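# Feed timber through powered rollers and rack it

## Task

Send the length of timber through the powered roller feed, then rest it across both hooks of the rack next to the outfeed, and finish with the feed turned off. Pressing the green button starts the feed; it keeps running until the red button is pressed. A blue lamp on the machine lights once the timber is almost through and does not go out afterwards.

## Robot and tools

Robots: three i2rt Big YAM arms, arm1, arm2 and arm3. Each carries a five-fingered right hand. Feet in the scene frame (metres; origin on the floor, +z up; each foot faces its own +x): arm1 at (-0.154, 0.600, 0.793), quat wxyz (0.724, 0.003, 0.001, -0.690); arm2 at (1.130, -2.069, 0.780), quat (0.632, 0.003, 0.005, 0.775); arm3 at (1.350, 0.622, 0.812), quat (0.664, 0.003, -0.001, -0.748). Reach is roughly 1.07 m from the joint-1 axis. Cameras: arm1_cam_wrist, arm2_cam_wrist, arm3_cam_wrist, cam_button, cam_end, cam_infeed, cam_line, cam_mouth, cam_over, cam_side.

move: one action. Arguments arm1, arm2, arm3, each a separate object for that arm only, plus cameras (list of names, "all", or [] for none; omitted means none unless the call has no action, which returns full state and every image). Inside an arm's object:
- joints: absolute targets keyed by name. Arm joints in radians: joint1_rad -2.879..2.879 (yaw about the foot, positive counter-clockwise from above), joint2_rad 0..3.141 (shoulder, 0 = upper arm pointing back), joint3_rad 0..3.019 (elbow, 0 = folded), joint4_rad -1.692..1.57 (hand pitch, positive raises fingers), joint5_rad -1.57..1.57 (sideways swing, positive to the arm's right), joint6_rad -2.094..2.094 (roll, positive clockwise viewed from behind). Hand keys on a -1..1 scale, absolute: hand_little, hand_ring, hand_middle, hand_index, hand_thumb_bend (+1 straight, -1 curled), hand_thumb_turn (+1 beside palm, -1 opposite fingers); settings hand_force_limit (-1..1, about 0 to 10 N at the fingertip, 15 N for thumb motors) and hand_speed (-0.96..1; full speed from +0.48 up). Scene starts at force limit 0, speed -0.8.
- target: seven numbers [x, y, z, qw, qx, qy, qz], an absolute hand pose in the scene frame (metres, unit quaternion), reached by a straight path starting at the current hand_target. With target, joints may carry only the hand keys above, else the call is refused.
- speed: top path speed, m/s, 0.002..4.3, default 0.25; rotation capped at twice that in rad/s.
- min_time_s: 0.1..8 s, the shortest duration for that arm's joint motions; used with joints.
All arms start together; hand paths end together, at most 10 s; an action lasts at most 15 s. Paths ignore obstacles and other arms. Hands lag and may overshoot, especially with the arm straightened. An arm left out may keep driving to its old target.

wait: seconds 0..10, plus optional cameras; commands nothing new.
zoom_image: camera and region [x0, y0, x1, y1] in pixels of that camera's newest image (672x504, origin top-left), at most 504 by 504.
show_instructions: no arguments; shows the reference pages.
finished_scene: optional scene = 1; final, so only call it once the timber lies on both hooks and the feed is off.

Hand geometry: the hand point sits 0.045 m ahead of the palm. Its +z runs along straight fingers, +y out of the palm, +x across the palm away from the thumb. Straight fingers extend 0.06-0.07 m past the point, their centre lines 0.06 m behind it along -y. With the thumb turned opposite, the hand wraps objects about 0.035-0.065 m thick, or a handle down to about 0.025 m. A wrist bracket on the little-finger side juts 0.10 m across the palm and can strike things. With joints 1, 5, 6 at 0 and the hand level forward, the palm faces down, thumb on the left; joint6 near -1.3 puts the wrist camera on top with an upright picture.

Gripping: a finger motor starts only when its target changes by 0.002 or more, then stops at the target or when its load hits hand_force_limit, and locks. For a soft grip close at hand_speed -0.94 or slower. To squeeze harder, raise the limit and send a more-closed target; to loosen, send a more-open one.

Results: "move" lists arms given motion; "as last shown" marks an uncommanded arm whose status reads "not commanded". "pictures" gives image order. "hand" is the measured hand pose (less exact at long reach); hand_target is the pose the held joint targets imply. Done means within 1 cm and 2 degrees. off_target: resting short of target, maybe still pushing. time_out: a joint failed to finish; on_its_own shows the target it keeps pushing to. "joint command not followed" or "pose unreachable": a safety check is holding the arm; not_followed means a dropped hand target. hand_stopped_by gives six words (little, ring, middle, index, thumb_bend, thumb_turn): moving, target, force, stalled, fault. *_load_n are fingertip loads in N, positive when pushed open; a lost grip shows as load near 0. Joint velocities in rad/s; "within noise" means still. Torques are noisy and offset; numbers 3 and 4 wrap at ±28 N m. MOTOR HOT warns of heating; at 100 °C an arm goes limp for 30-60 s (OVER-TEMPERATURE FAULT); resend any key marked limit_stop_at_motor_heat. A refused move or wait, or a stop during it, cancels the later move, wait and finished_scene calls in that same reply.

Avoid: robots pressing hard against each other (never close a hand on another robot's fingers), ramming fixed parts, dropping the timber even slightly, releasing it while moving, pushing anything out of the work area, fast swings that overload fingers, and long stretched holds that overheat motors. The scene keeps running while you think, holding your last command. Loose objects may occasionally get nudged.

Each tool is called as name(argument=value, ...) on one line, values as JSON.

Reference images:

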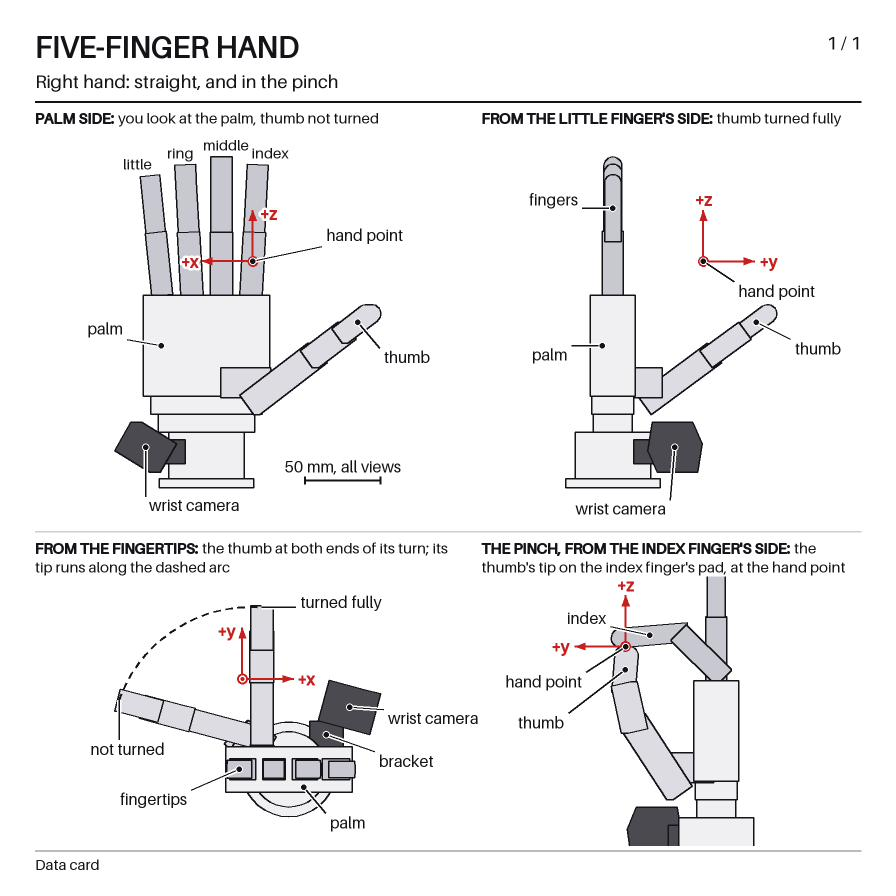

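## Session

move()

Scene clock: 0.00 s.
Joint torques (N m): no reading
Heat: arm1: hottest joint2_rad 34 °C; arm2: hottest joint1_rad 34 °C; arm3: hottest joint2_rad 34 °C.
Joint velocities: within noise
arm1.joint_positions: joint1_rad=+0.856 joint2_rad=+0.621 joint3_rad=+1.410 joint4_rad=-1.585 joint5_rad=-0.098 joint6_rad=-0.872 hand_little=+1.000 hand_ring=+1.000 hand_middle=+1.000 hand_index=+1.000 hand_thumb_turn=+1.000 hand_thumb_bend=+1.000 hand_force_limit=+0.000 hand_speed=-0.800
arm1.joint_status: not commanded
arm1.hand_stopped_by: target,target,target,target,target,target
arm1.little_load_n: 0.0
arm1.ring_load_n: 0.0
arm1.middle_load_n: 0.0
arm1.index_load_n: 0.0
arm1.thumb_bend_load_n: 0.0
arm1.thumb_turn_load_n: 0.0
arm1.hand: x=-0.0293 y=+0.4880 z=+1.2334 quat_wxyz=(-0.054, +0.728, -0.570, +0.376) (m; scene frame)
arm1.hand_target: x=-0.0294 y=+0.4880 z=+1.2402 quat_wxyz=(-0.054, +0.726, -0.568, +0.385) (m; scene frame)
arm1.hand_status: not commanded
arm2.joint_positions: joint1_rad=+0.808 joint2_rad=+0.586 joint3_rad=+1.453 joint4_rad=-1.462 joint5_rad=-0.282 joint6_rad=-0.825 hand_little=+1.000 hand_ring=+1.000 hand_middle=+1.000 hand_index=+1.000 hand_thumb_turn=+1.000 hand_thumb_bend=+1.000 hand_force_limit=+0.000 hand_speed=-0.800
arm2.joint_status: not commanded
arm2.hand_stopped_by: target,target,target,target,target,target
arm2.little_load_n: 0.0
arm2.ring_load_n: 0.0
arm2.middle_load_n: 0.0
arm2.index_load_n: 0.0
arm2.thumb_bend_load_n: 0.0
arm2.thumb_turn_load_n: 0.0
arm2.hand: x=+0.9689 y=-1.9991 z=+1.2672 quat_wxyz=(-0.454, +0.479, +0.732, -0.171) (m; scene frame)
arm2.hand_target: x=+0.9700 y=-1.9997 z=+1.2751 quat_wxyz=(-0.463, +0.475, +0.729, -0.171) (m; scene frame)
arm2.hand_status: not commanded
arm3.joint_positions: joint1_rad=+0.499 joint2_rad=+0.628 joint3_rad=+1.354 joint4_rad=-1.501 joint5_rad=+0.149 joint6_rad=-0.813 hand_little=+1.000 hand_ring=+1.000 hand_middle=+1.000 hand_index=+1.000 hand_thumb_turn=+1.000 hand_thumb_bend=+1.000 hand_force_limit=+0.000 hand_speed=-0.800
arm3.joint_status: not commanded
arm3.hand_stopped_by: target,target,target,target,target,target
arm3.little_load_n: 0.0
arm3.ring_load_n: 0.0
arm3.middle_load_n: 0.0
arm3.index_load_n: 0.0
arm3.thumb_bend_load_n: 0.0
arm3.thumb_turn_load_n: 0.0
arm3.hand: x=+1.3682 y=+0.4316 z=+1.2437 quat_wxyz=(+0.147, +0.492, -0.778, +0.363) (m; scene frame)
arm3.hand_target: x=+1.3682 y=+0.4317 z=+1.2509 quat_wxyz=(+0.149, +0.489, -0.775, +0.372) (m; scene frame)
arm3.hand_status: not commanded
pictures: arm1_cam_wrist, arm2_cam_wrist, arm3_cam_wrist, cam_button, cam_end, cam_infeed, cam_line, cam_mouth, cam_over, cam_side

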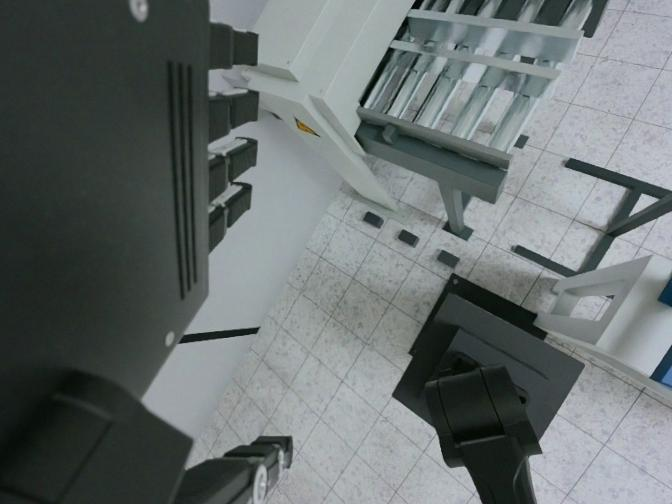

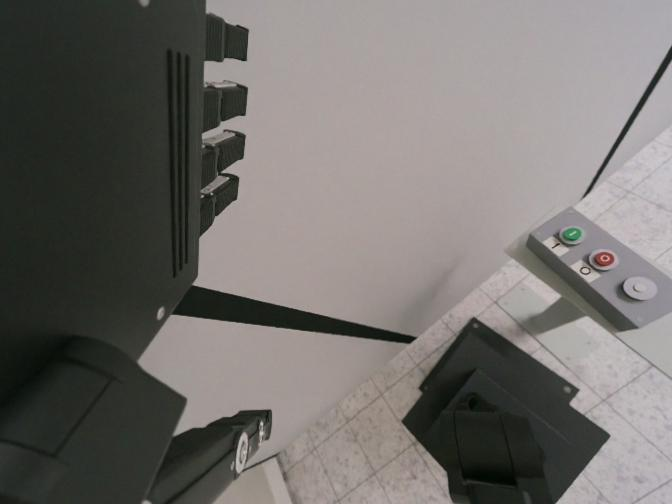

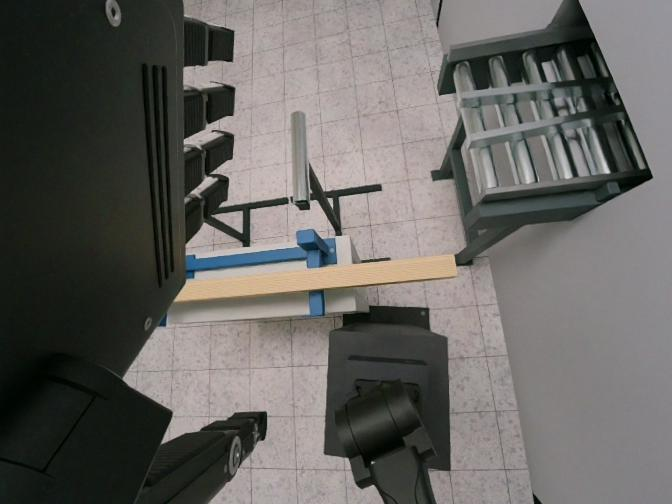

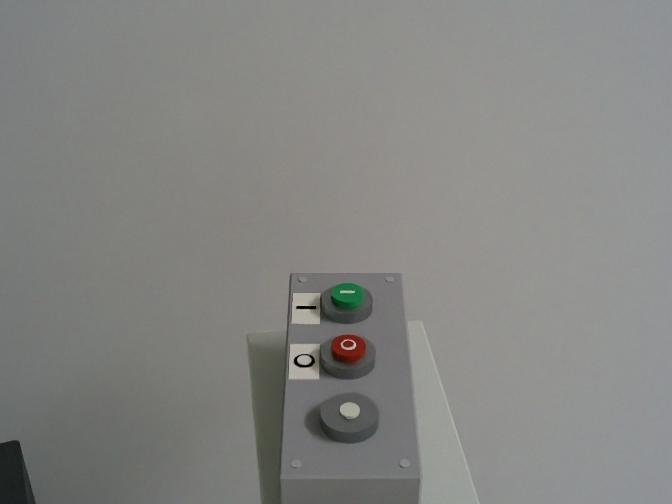

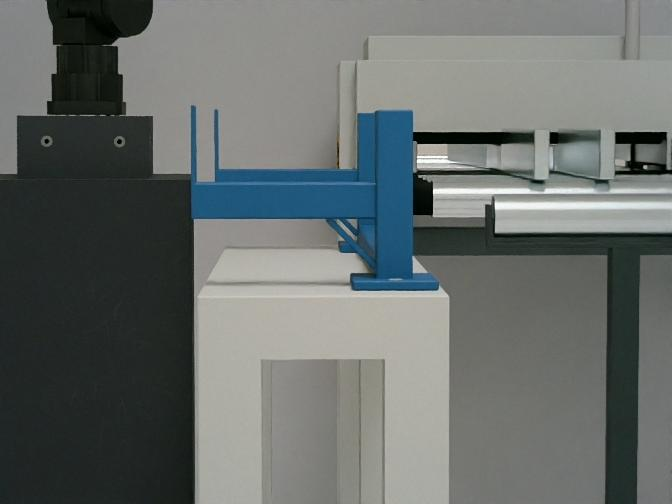

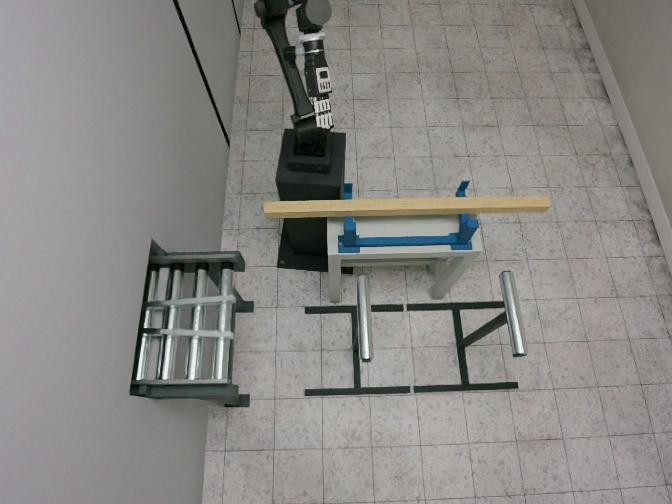

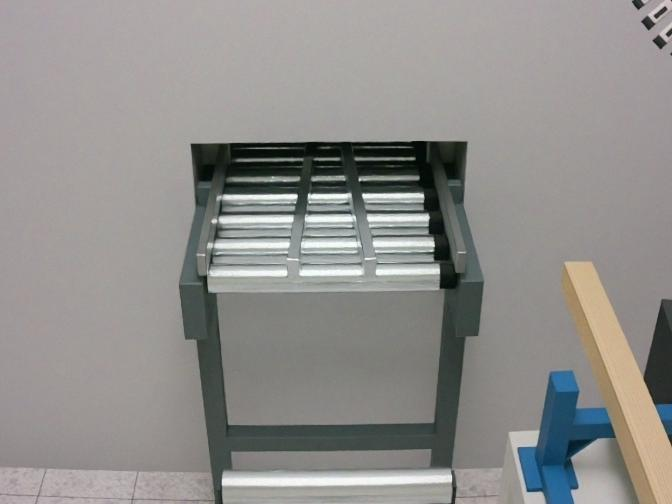

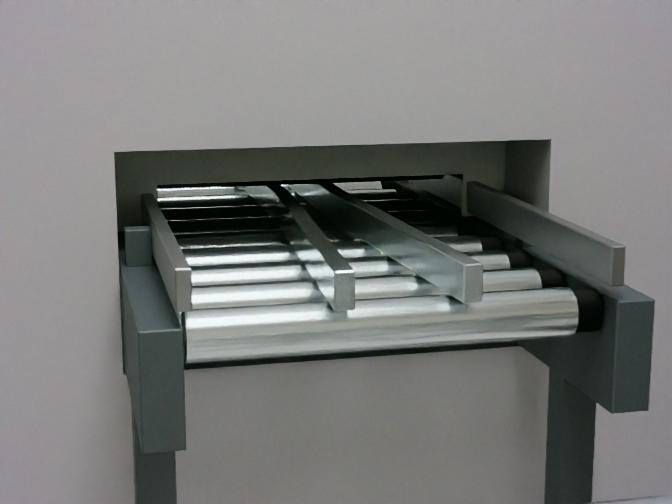

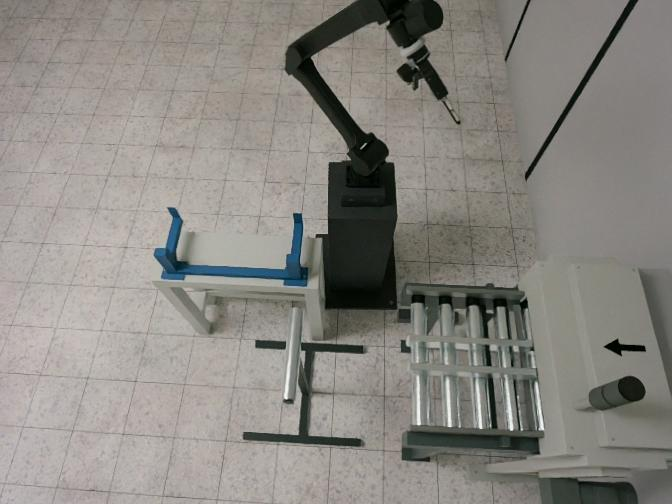

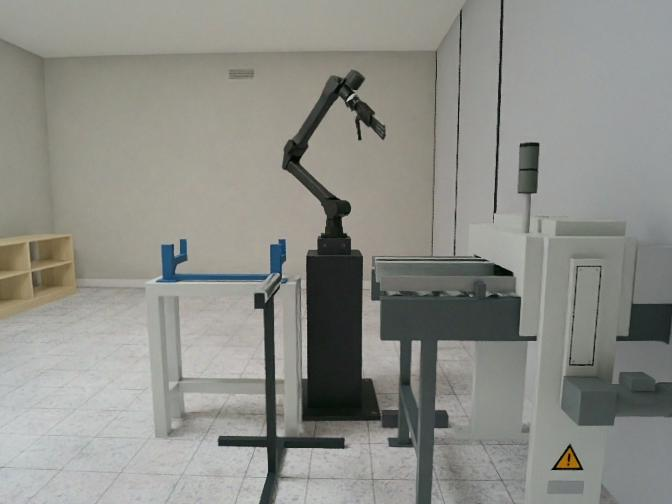

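zoom_image(camera="cam_infeed", region=[100, 0, 604, 420])

zoom_image(camera="arm3_cam_wrist", region=[168, 80, 672, 504])

zoom_image(camera="cam_over", region=[100, 100, 604, 504])

zoom_image(camera="cam_side", region=[100, 0, 604, 504])

zoom_image(camera="arm1_cam_wrist", region=[168, 0, 672, 504])

Scaled by 1.000.

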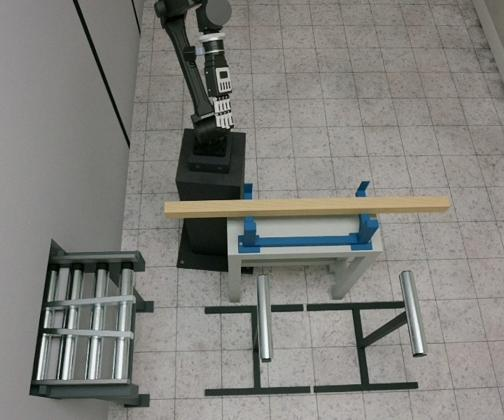

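Scaled by 1.000.

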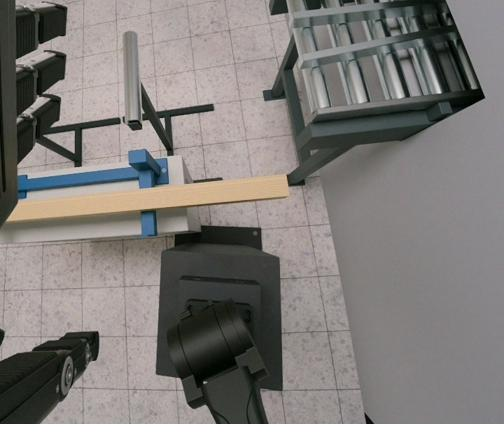

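Scaled by 1.000.

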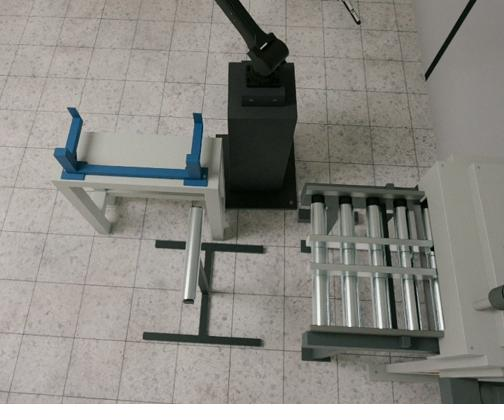

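Scaled by 1.000.

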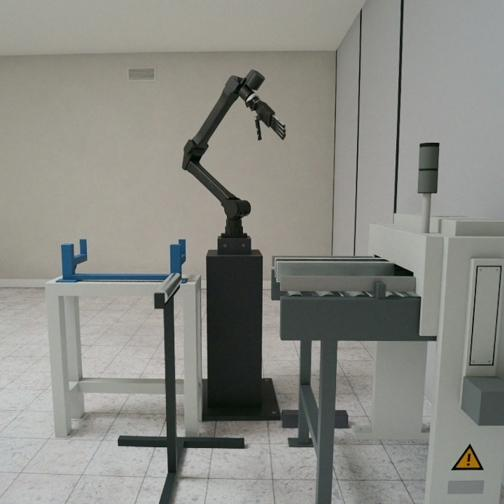

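Scaled by 1.000.

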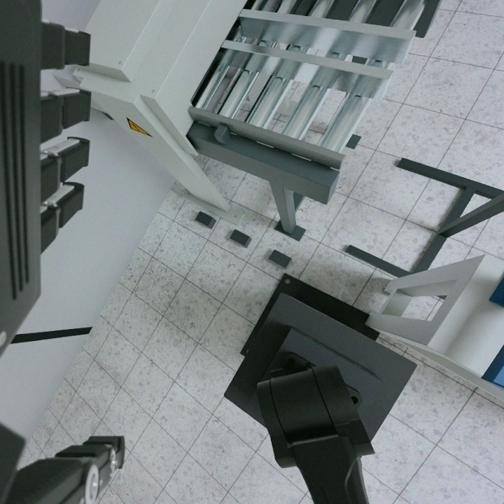

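move(arm2={"target": [1.07, -1.84, 1.22, 0, 0.995, 0.1, 0], "speed": 0.3}, arm3={"target": [1.68, 0.42, 1.26, 0, 0, 1, 0], "speed": 0.3}, cameras=["arm2_cam_wrist", "arm3_cam_wrist", "cam_button", "cam_infeed"])

Scene clock: 183.40 s.
Joint torques (N m): arm1=[-0.26 2.96 8.58 1.46 -0.11 -0.06] | arm2=[0.03 -1.38 11.41 0.65 -0.14 0.21] | arm3=[-2.78 -6.01 11.93 0.49 -0.33 0.17]
Heat: arm1: hottest joint3_rad 35 °C; arm2: hottest joint3_rad 40 °C; arm3: hottest joint2_rad 33 °C.
move: arm2 off_target; arm3 off_target
Joint velocities: within noise
arm1: as last shown
arm2.joint_positions: joint1_rad=-0.043 joint2_rad=+0.927 joint3_rad=+1.545 joint4_rad=-1.688 joint5_rad=-0.020 joint6_rad=-0.079 hand_little=+1.000 hand_ring=+1.000 hand_middle=+1.000 hand_index=+1.000 hand_thumb_turn=+1.000 hand_thumb_bend=+1.000 hand_force_limit=+0.000 hand_speed=-0.800
arm2.joint_status: not commanded
arm2.hand_stopped_by: target,target,target,target,target,target
arm2.little_load_n: 0.0
arm2.ring_load_n: 0.0
arm2.middle_load_n: 0.0
arm2.index_load_n: 0.0
arm2.thumb_bend_load_n: -0.5
arm2.thumb_turn_load_n: 0.0
arm2.hand: x=+1.0685 y=-1.8405 z=+1.2106 quat_wxyz=(-0.245, +0.962, +0.116, -0.025)
arm2.hand_target: x=+1.0699 y=-1.8397 z=+1.2190 quat_wxyz=(-0.251, +0.962, +0.103, -0.027)
arm2.hand_status: off_target (0.010 m and 28.7 deg from the pose sent, 0.194 m and 113.3 deg at the start; pose on its path clipped on 52 of 130 steps; a joint's target at an end of its range on 95 of 130 steps)
arm3.joint_positions: joint1_rad=+0.951 joint2_rad=+1.229 joint3_rad=+1.716 joint4_rad=-1.684 joint5_rad=-0.056 joint6_rad=+0.842 hand_little=+1.000 hand_ring=+1.000 hand_middle=+1.000 hand_index=+1.000 hand_thumb_turn=+1.000 hand_thumb_bend=+1.000 hand_force_limit=+0.000 hand_speed=-0.800
arm3.joint_status: not commanded
arm3.hand_stopped_by: target,target,target,target,target,target
arm3.little_load_n: 0.0
arm3.ring_load_n: 0.0
arm3.middle_load_n: 0.0
arm3.index_load_n: 0.0
arm3.thumb_bend_load_n: 0.0
arm3.thumb_turn_load_n: 0.0
arm3.hand: x=+1.6777 y=+0.4237 z=+1.2498 quat_wxyz=(-0.159, +0.000, -0.982, +0.103)
arm3.hand_target: x=+1.6800 y=+0.4201 z=+1.2590 quat_wxyz=(-0.165, -0.006, -0.981, +0.105)
arm3.hand_status: off_target (0.011 m and 21.8 deg from the pose sent, 0.312 m and 77.9 deg at the start; pose on its path clipped on 55 of 130 steps; a joint's target at an end of its range on 106 of 130 steps)

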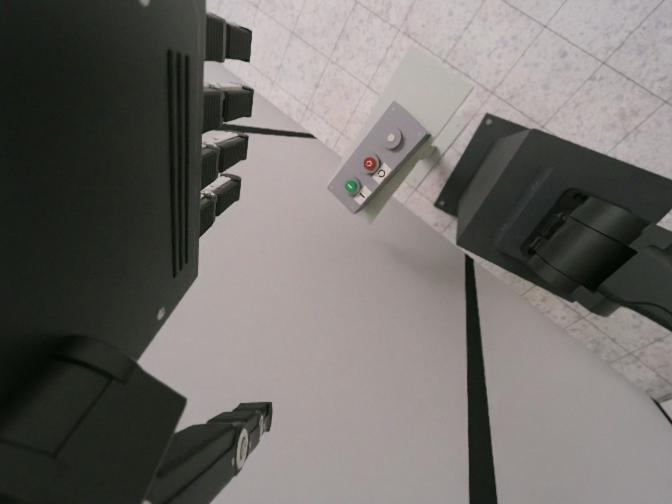

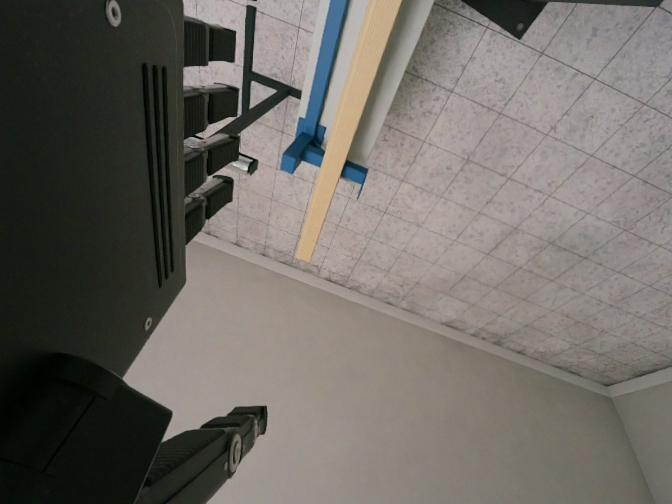

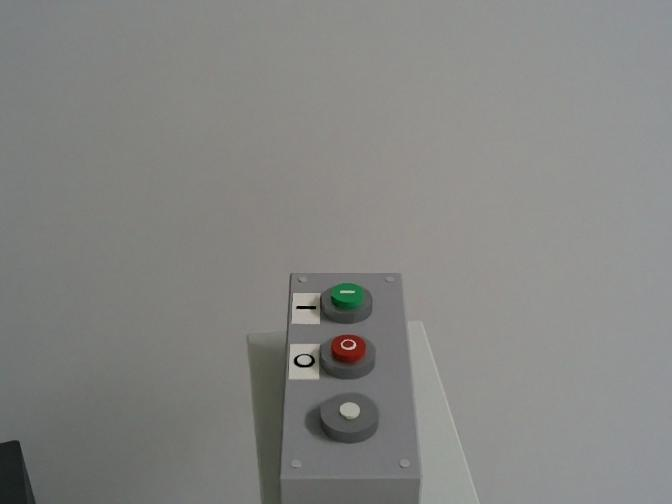

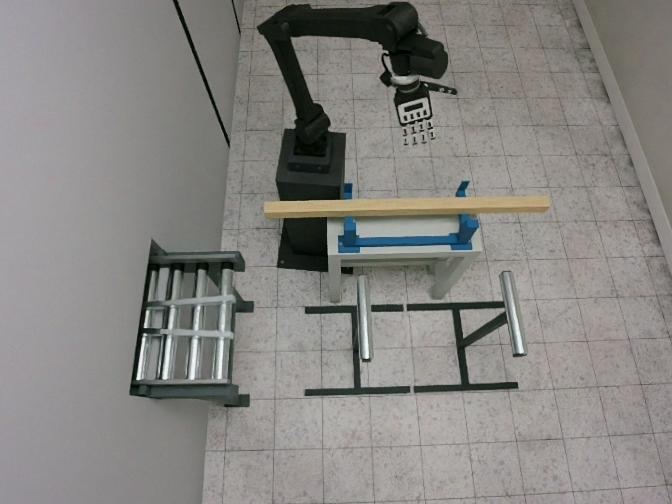

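zoom_image(camera="arm3_cam_wrist", region=[230, 0, 450, 280])

zoom_image(camera="arm3_cam_wrist", region=[380, 0, 672, 420])

zoom_image(camera="arm2_cam_wrist", region=[310, 30, 490, 240])

zoom_image(camera="cam_infeed", region=[250, 120, 560, 360])

Scaled by 1.800 from the camera's image (finer frame: 960x720).

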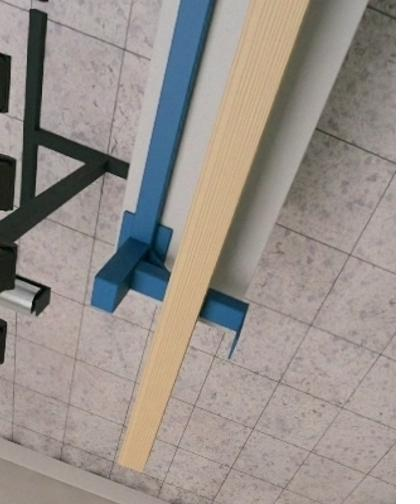

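Scaled by 1.200 from the camera's image (finer frame: 960x720).

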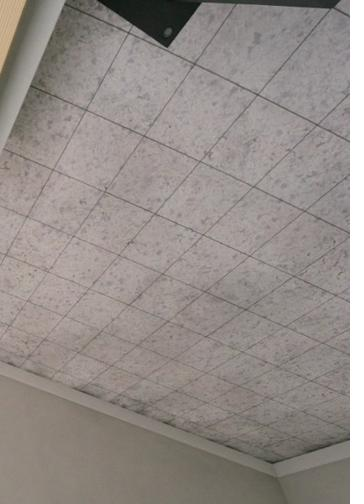

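Scaled by 2.400 from the camera's image (finer frame: 960x720).

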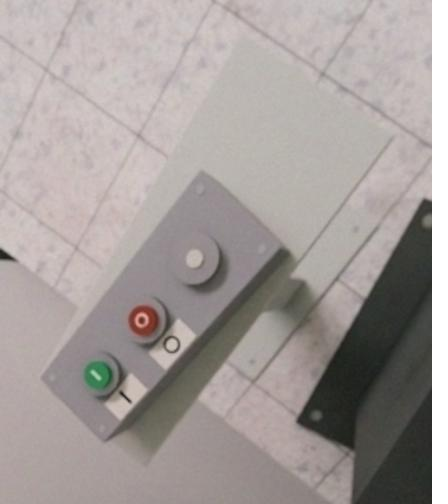

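Scaled by 1.626 from the camera's image (finer frame: 960x720).

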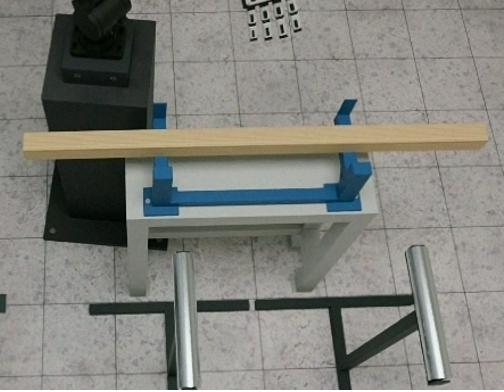

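move(arm2={"target": [1.03, -1.83, 1.12, 0, 0.995, 0.1, 0], "speed": 0.3}, arm3={"target": [1.6, 0.42, 1.2, 0, 0, 0.924, -0.383], "speed": 0.3}, cameras=["arm2_cam_wrist", "arm3_cam_wrist", "cam_button", "cam_infeed"])

Scene clock: 306.90 s.
Joint torques (N m): arm1=[-0.26 2.96 8.57 1.47 -0.11 -0.06] | arm2=[1.73 -4.13 9.89 0.2 -0.12 0.19] | arm3=[-0.67 -3.31 9.46 0.96 0.65 0.02]
Heat: arm1: hottest joint3_rad 36 °C; arm2: hottest joint3_rad 41 °C; arm3: hottest joint2_rad 33 °C.
move: arm2 off_target; arm3 done
Joint velocities: within noise
arm1: as last shown
arm2.joint_positions: joint1_rad=+0.060 joint2_rad=+1.069 joint3_rad=+1.386 joint4_rad=-1.688 joint5_rad=-0.004 joint6_rad=+0.054 hand_little=+1.000 hand_ring=+1.000 hand_middle=+1.000 hand_index=+1.000 hand_thumb_turn=+1.000 hand_thumb_bend=+1.000 hand_force_limit=+0.000 hand_speed=-0.800
arm2.joint_status: not commanded
arm2.hand_stopped_by: target,target,target,target,target,target
arm2.little_load_n: 0.0
arm2.ring_load_n: 0.0
arm2.middle_load_n: 0.0
arm2.index_load_n: -0.5
arm2.thumb_bend_load_n: 0.0
arm2.thumb_turn_load_n: 0.0
arm2.hand: x=+1.0334 y=-1.8269 z=+1.1203 quat_wxyz=(-0.096, +0.990, +0.103, -0.024)
arm2.hand_target: x=+1.0300 y=-1.8296 z=+1.1191 quat_wxyz=(-0.089, +0.991, +0.101, -0.025)
arm2.hand_status: off_target (0.005 m and 11.4 deg from the pose sent, 0.099 m and 28.6 deg at the start; a joint's target at an end of its range on 57 of 57 steps)
arm3.joint_positions: joint1_rad=+1.238 joint2_rad=+0.987 joint3_rad=+1.391 joint4_rad=-1.586 joint5_rad=+0.693 joint6_rad=+0.967 hand_little=+1.000 hand_ring=+1.000 hand_middle=+1.000 hand_index=+1.000 hand_thumb_turn=+1.000 hand_thumb_bend=+1.000 hand_force_limit=+0.000 hand_speed=-0.800
arm3.joint_status: not commanded
arm3.hand_stopped_by: target,target,target,target,target,target
arm3.little_load_n: -0.5
arm3.ring_load_n: 0.0
arm3.middle_load_n: 0.0
arm3.index_load_n: 0.0
arm3.thumb_bend_load_n: 0.0
arm3.thumb_turn_load_n: 0.0
arm3.hand: x=+1.5984 y=+0.4192 z=+1.1975 quat_wxyz=(+0.008, +0.004, -0.926, +0.378)
arm3.hand_target: x=+1.5999 y=+0.4200 z=+1.2000 quat_wxyz=(+0.000, +0.000, -0.924, +0.383)
arm3.hand_status: done (0.003 m and 1.2 deg from the pose sent, 0.092 m and 37.7 deg at the start)

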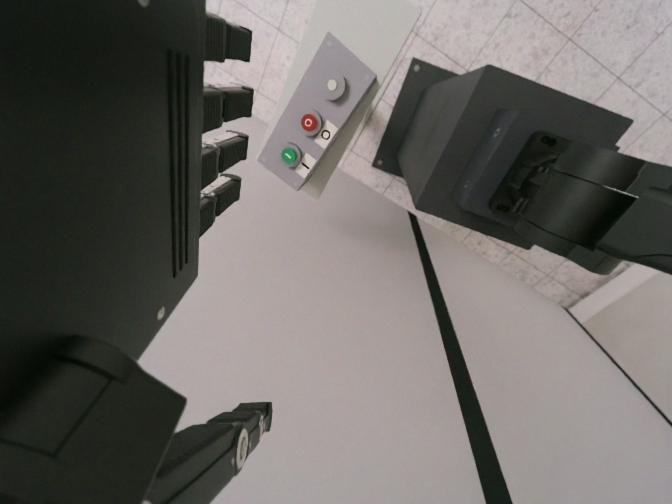

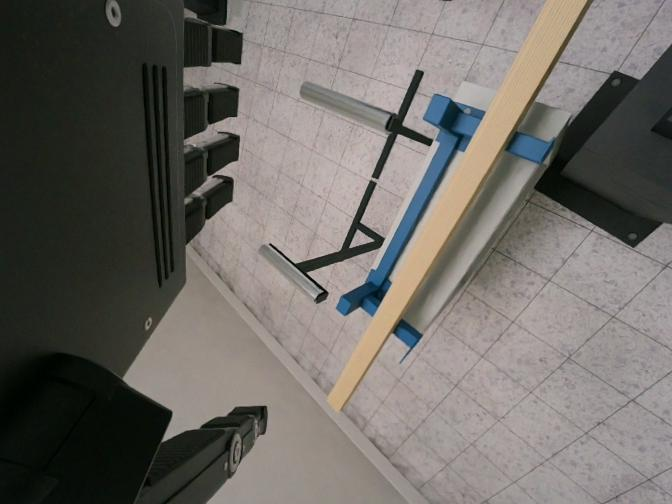

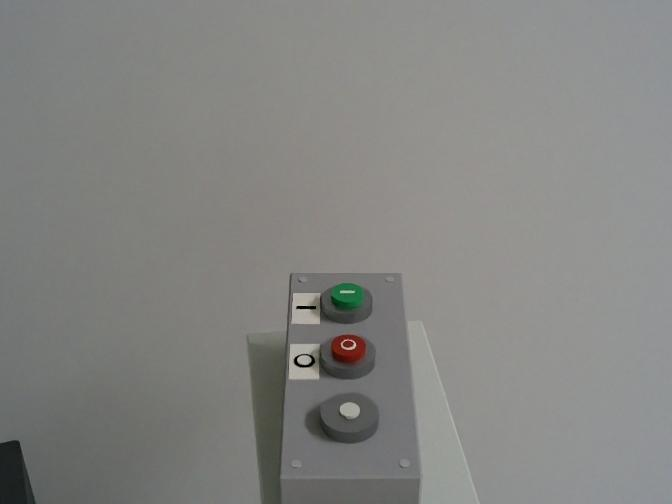

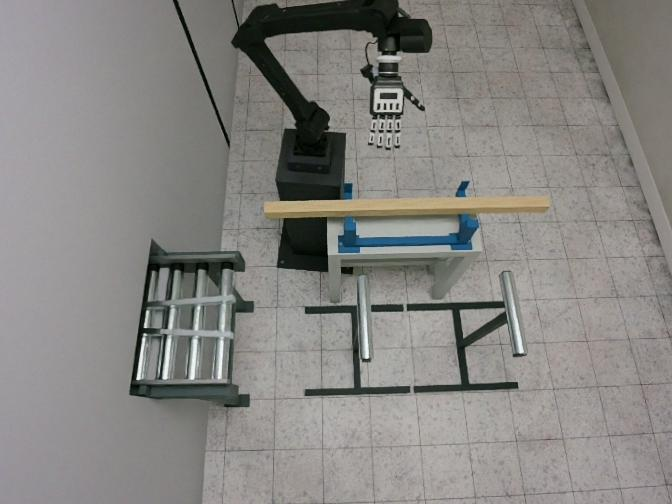

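move(arm2={"target": [1.028, -1.83, 1.05, -0.05, 0.993, 0.103, -0.024], "speed": 0.2, "joints": {"hand_little": -1, "hand_ring": -1, "hand_middle": -1}}, arm3={"target": [1.62, 0.42, 1.1, 0, 0, 0.924, -0.383], "speed": 0.3, "joints": {"hand_thumb_turn": -1, "hand_speed": -0.4}}, cameras=["arm2_cam_wrist", "arm3_cam_wrist", "cam_button", "cam_infeed"])

Scene clock: 375.07 s.
Joint torques (N m): arm1=[-0.26 2.96 8.57 1.47 -0.11 -0.05] | arm2=[1.73 -4.13 10.17 0.75 -0.13 0.14] | arm3=[-1.14 -3.43 10.93 0.83 0.67 0.05]
Heat: arm1: hottest joint3_rad 36 °C; arm2: hottest joint3_rad 42 °C; arm3: hottest joint2_rad 32 °C.
move: arm2 done; arm3 done
Joint velocities: within noise
arm1: as last shown
arm2.joint_positions: joint1_rad=+0.060 joint2_rad=+1.081 joint3_rad=+1.205 joint4_rad=-1.590 joint5_rad=-0.016 joint6_rad=+0.054 hand_little=-1.000 hand_ring=-1.000 hand_middle=-1.000 hand_index=+1.000 hand_thumb_turn=+1.000 hand_thumb_bend=+1.000 hand_force_limit=+0.000 hand_speed=-0.800
arm2.joint_status: all done
arm2.hand_stopped_by: target,target,target,target,target,target
arm2.little_load_n: 0.0
arm2.ring_load_n: 0.0
arm2.middle_load_n: 0.0
arm2.index_load_n: 0.0
arm2.thumb_bend_load_n: 0.0
arm2.thumb_turn_load_n: 0.0
arm2.hand: x=+1.0319 y=-1.8332 z=+1.0519 quat_wxyz=(-0.049, +0.993, +0.104, -0.022)
arm2.hand_target: x=+1.0281 y=-1.8300 z=+1.0500 quat_wxyz=(-0.050, +0.993, +0.103, -0.024)
arm2.hand_status: done (0.005 m and 0.3 deg from the pose sent, 0.070 m and 5.3 deg at the start)
arm3.joint_positions: joint1_rad=+1.268 joint2_rad=+0.960 joint3_rad=+1.099 joint4_rad=-1.351 joint5_rad=+0.705 joint6_rad=+1.005 hand_little=+1.000 hand_ring=+1.000 hand_middle=+1.000 hand_index=+1.000 hand_thumb_turn=-1.000 hand_thumb_bend=+1.000 hand_force_limit=+0.000 hand_speed=-0.400
arm3.joint_status: all done
arm3.hand_stopped_by: target,target,target,target,target,target
arm3.little_load_n: 0.0
arm3.ring_load_n: 0.0
arm3.middle_load_n: -0.5
arm3.index_load_n: 0.0
arm3.thumb_bend_load_n: 0.0
arm3.thumb_turn_load_n: 0.0
arm3.hand: x=+1.6155 y=+0.4201 z=+1.0947 quat_wxyz=(+0.011, +0.004, -0.926, +0.378)
arm3.hand_target: x=+1.6199 y=+0.4200 z=+1.1001 quat_wxyz=(+0.000, +0.000, -0.924, +0.383)
arm3.hand_status: done (0.007 m and 1.5 deg from the pose sent, 0.100 m and 1.2 deg at the start)

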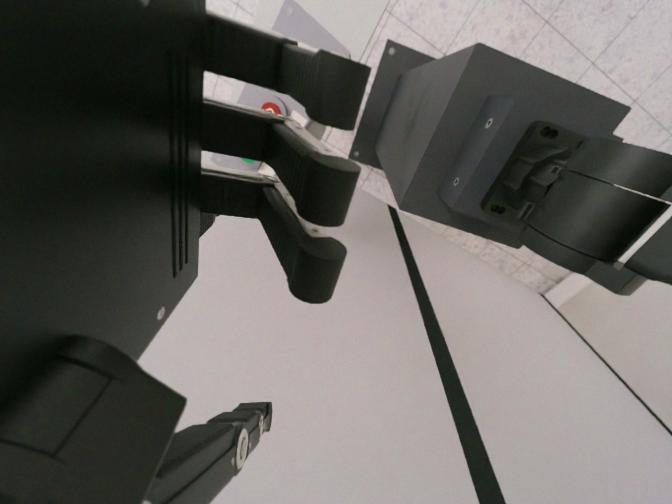

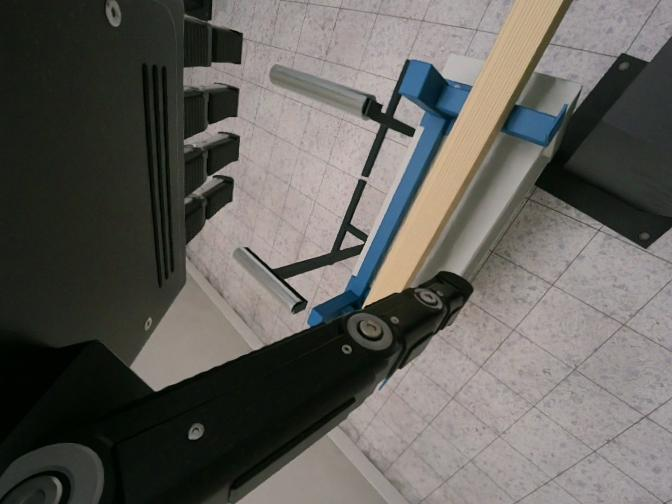

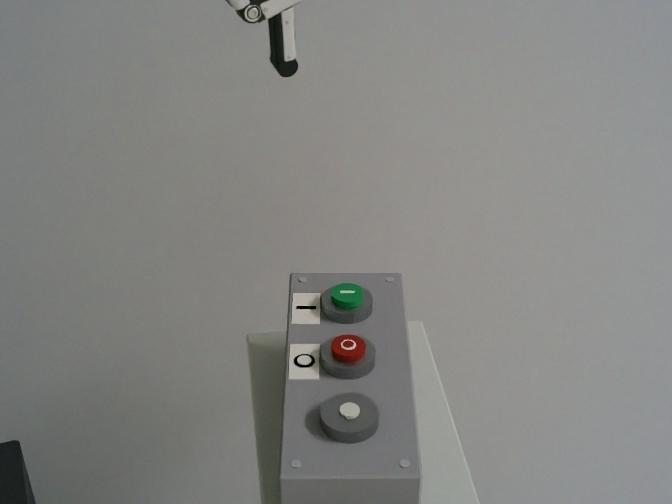

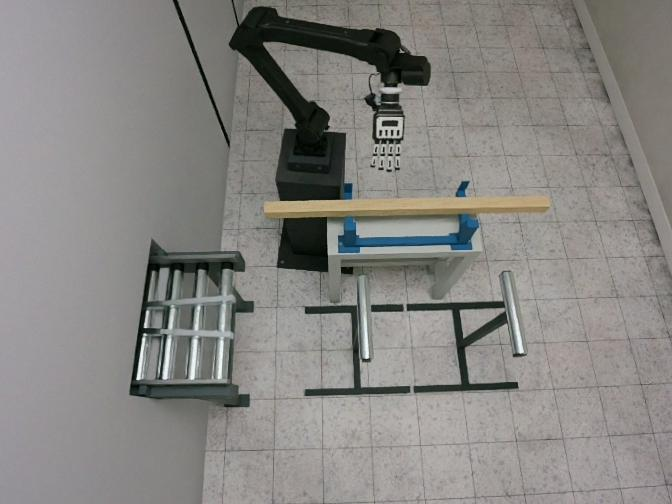

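move(arm2={"target": [0.98, -1.784, 0.97, -0.03, 0.994, 0.104, -0.022], "speed": 0.2}, cameras=["arm2_cam_wrist", "cam_button"])

zoom_image(camera="cam_button", region=[200, 0, 504, 504])

Scene clock: 401.23 s.
Joint torques (N m): arm1=[-0.26 2.96 8.57 1.46 -0.11 -0.05] | arm2=[1.67 -7.12 10.06 0.73 0.01 0.18] | arm3=[-0.91 -3.6 10.86 1.03 0.64 0.04]
Heat: arm1: hottest joint3_rad 36 °C; arm2: hottest joint3_rad 41 °C; arm3: hottest joint2_rad 32 °C.
move: arm2 done
Joint velocities: within noise
arm1, arm3: as last shown
arm2.joint_positions: joint1_rad=+0.147 joint2_rad=+1.275 joint3_rad=+1.138 joint4_rad=-1.373 joint5_rad=-0.016 joint6_rad=+0.137 hand_little=-1.000 hand_ring=-1.000 hand_middle=-1.000 hand_index=+1.000 hand_thumb_turn=+1.000 hand_thumb_bend=+1.000 hand_force_limit=+0.000 hand_speed=-0.800
arm2.joint_status: not commanded
arm2.hand_stopped_by: target,target,target,target,target,target
arm2.little_load_n: 0.0
arm2.ring_load_n: 0.0
arm2.middle_load_n: 0.0
arm2.index_load_n: 0.0
arm2.thumb_bend_load_n: 0.0
arm2.thumb_turn_load_n: 0.0
arm2.hand: x=+0.9849 y=-1.7856 z=+0.9707 quat_wxyz=(-0.026, +0.994, +0.106, -0.021)
arm2.hand_target: x=+0.9801 y=-1.7840 z=+0.9700 quat_wxyz=(-0.030, +0.994, +0.104, -0.022)
arm2.hand_status: done (0.005 m and 0.6 deg from the pose sent, 0.109 m and 2.2 deg at the start)
arm3.middle_load_n: 0.0

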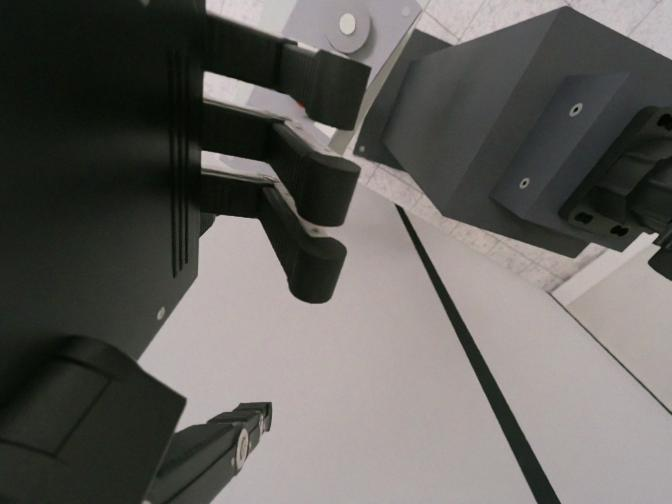

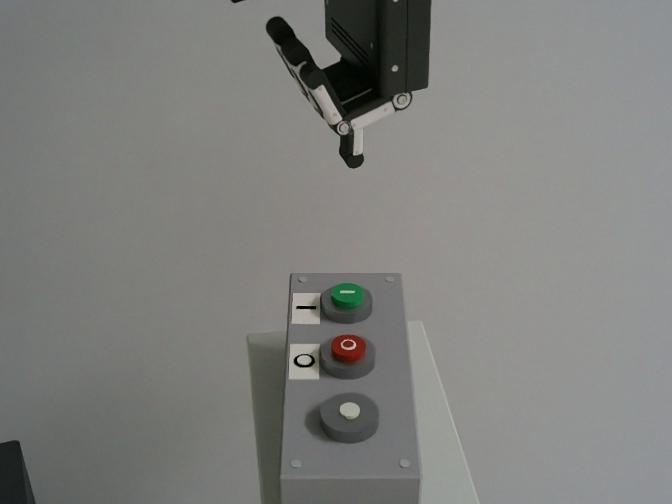

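Scaled by 1.000.

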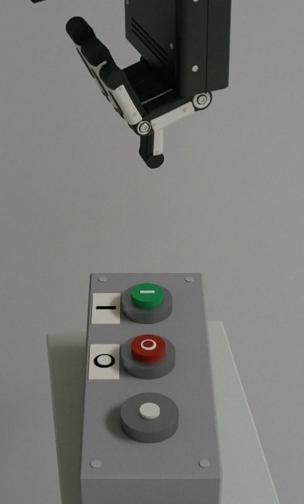

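move(arm2={"target": [0.985, -1.787, 0.925, -0.03, 0.994, 0.104, -0.022], "speed": 0.1}, cameras=["arm2_cam_wrist", "cam_button"])

zoom_image(camera="arm2_cam_wrist", region=[190, 60, 400, 320])

Scene clock: 442.43 s.
Joint torques (N m): arm1=[-0.32 2.96 8.57 1.47 -0.11 -0.05] | arm2=[0.97 -6.24 9.65 0.75 -0.03 0.09] | arm3=[-1.85 -3.08 10.73 1.01 0.63 -0.01]
Heat: arm1: hottest joint3_rad 36 °C; arm2: hottest joint3_rad 41 °C; arm3: hottest joint2_rad 32 °C.
move: arm2 done
Joint velocities: within noise
arm1, arm3: as last shown
arm1.ring_load_n: -0.5
arm1.middle_load_n: -0.5
arm2.joint_positions: joint1_rad=+0.147 joint2_rad=+1.275 joint3_rad=+1.031 joint4_rad=-1.253 joint5_rad=-0.016 joint6_rad=+0.138 hand_little=-1.000 hand_ring=-1.000 hand_middle=-1.000 hand_index=+1.000 hand_thumb_turn=+1.000 hand_thumb_bend=+1.000 hand_force_limit=+0.000 hand_speed=-0.800
arm2.joint_status: not commanded
arm2.hand_stopped_by: target,target,target,target,target,target
arm2.little_load_n: 0.0
arm2.ring_load_n: 0.0
arm2.middle_load_n: 0.0
arm2.index_load_n: 0.0
arm2.thumb_bend_load_n: 0.0
arm2.thumb_turn_load_n: 0.0
arm2.hand: x=+0.9857 y=-1.7894 z=+0.9301 quat_wxyz=(-0.033, +0.994, +0.106, -0.023)
arm2.hand_target: x=+0.9850 y=-1.7870 z=+0.9251 quat_wxyz=(-0.030, +0.994, +0.104, -0.022)
arm2.hand_status: done (0.006 m and 0.4 deg from the pose sent, 0.046 m and 0.6 deg at the start)
arm3.ring_load_n: -0.5

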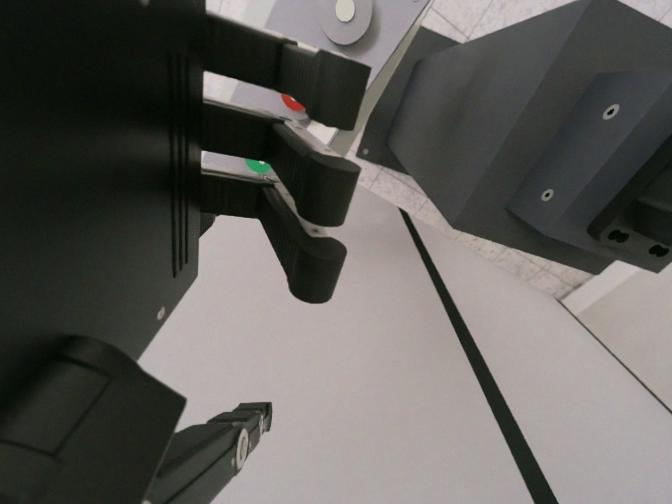

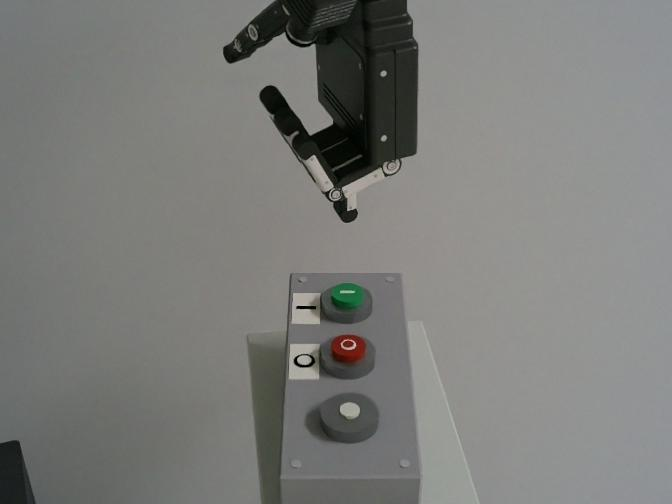

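Scaled by 1.938 from the camera's image (finer frame: 960x720).

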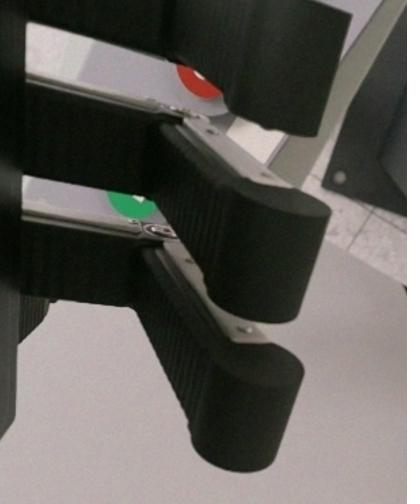

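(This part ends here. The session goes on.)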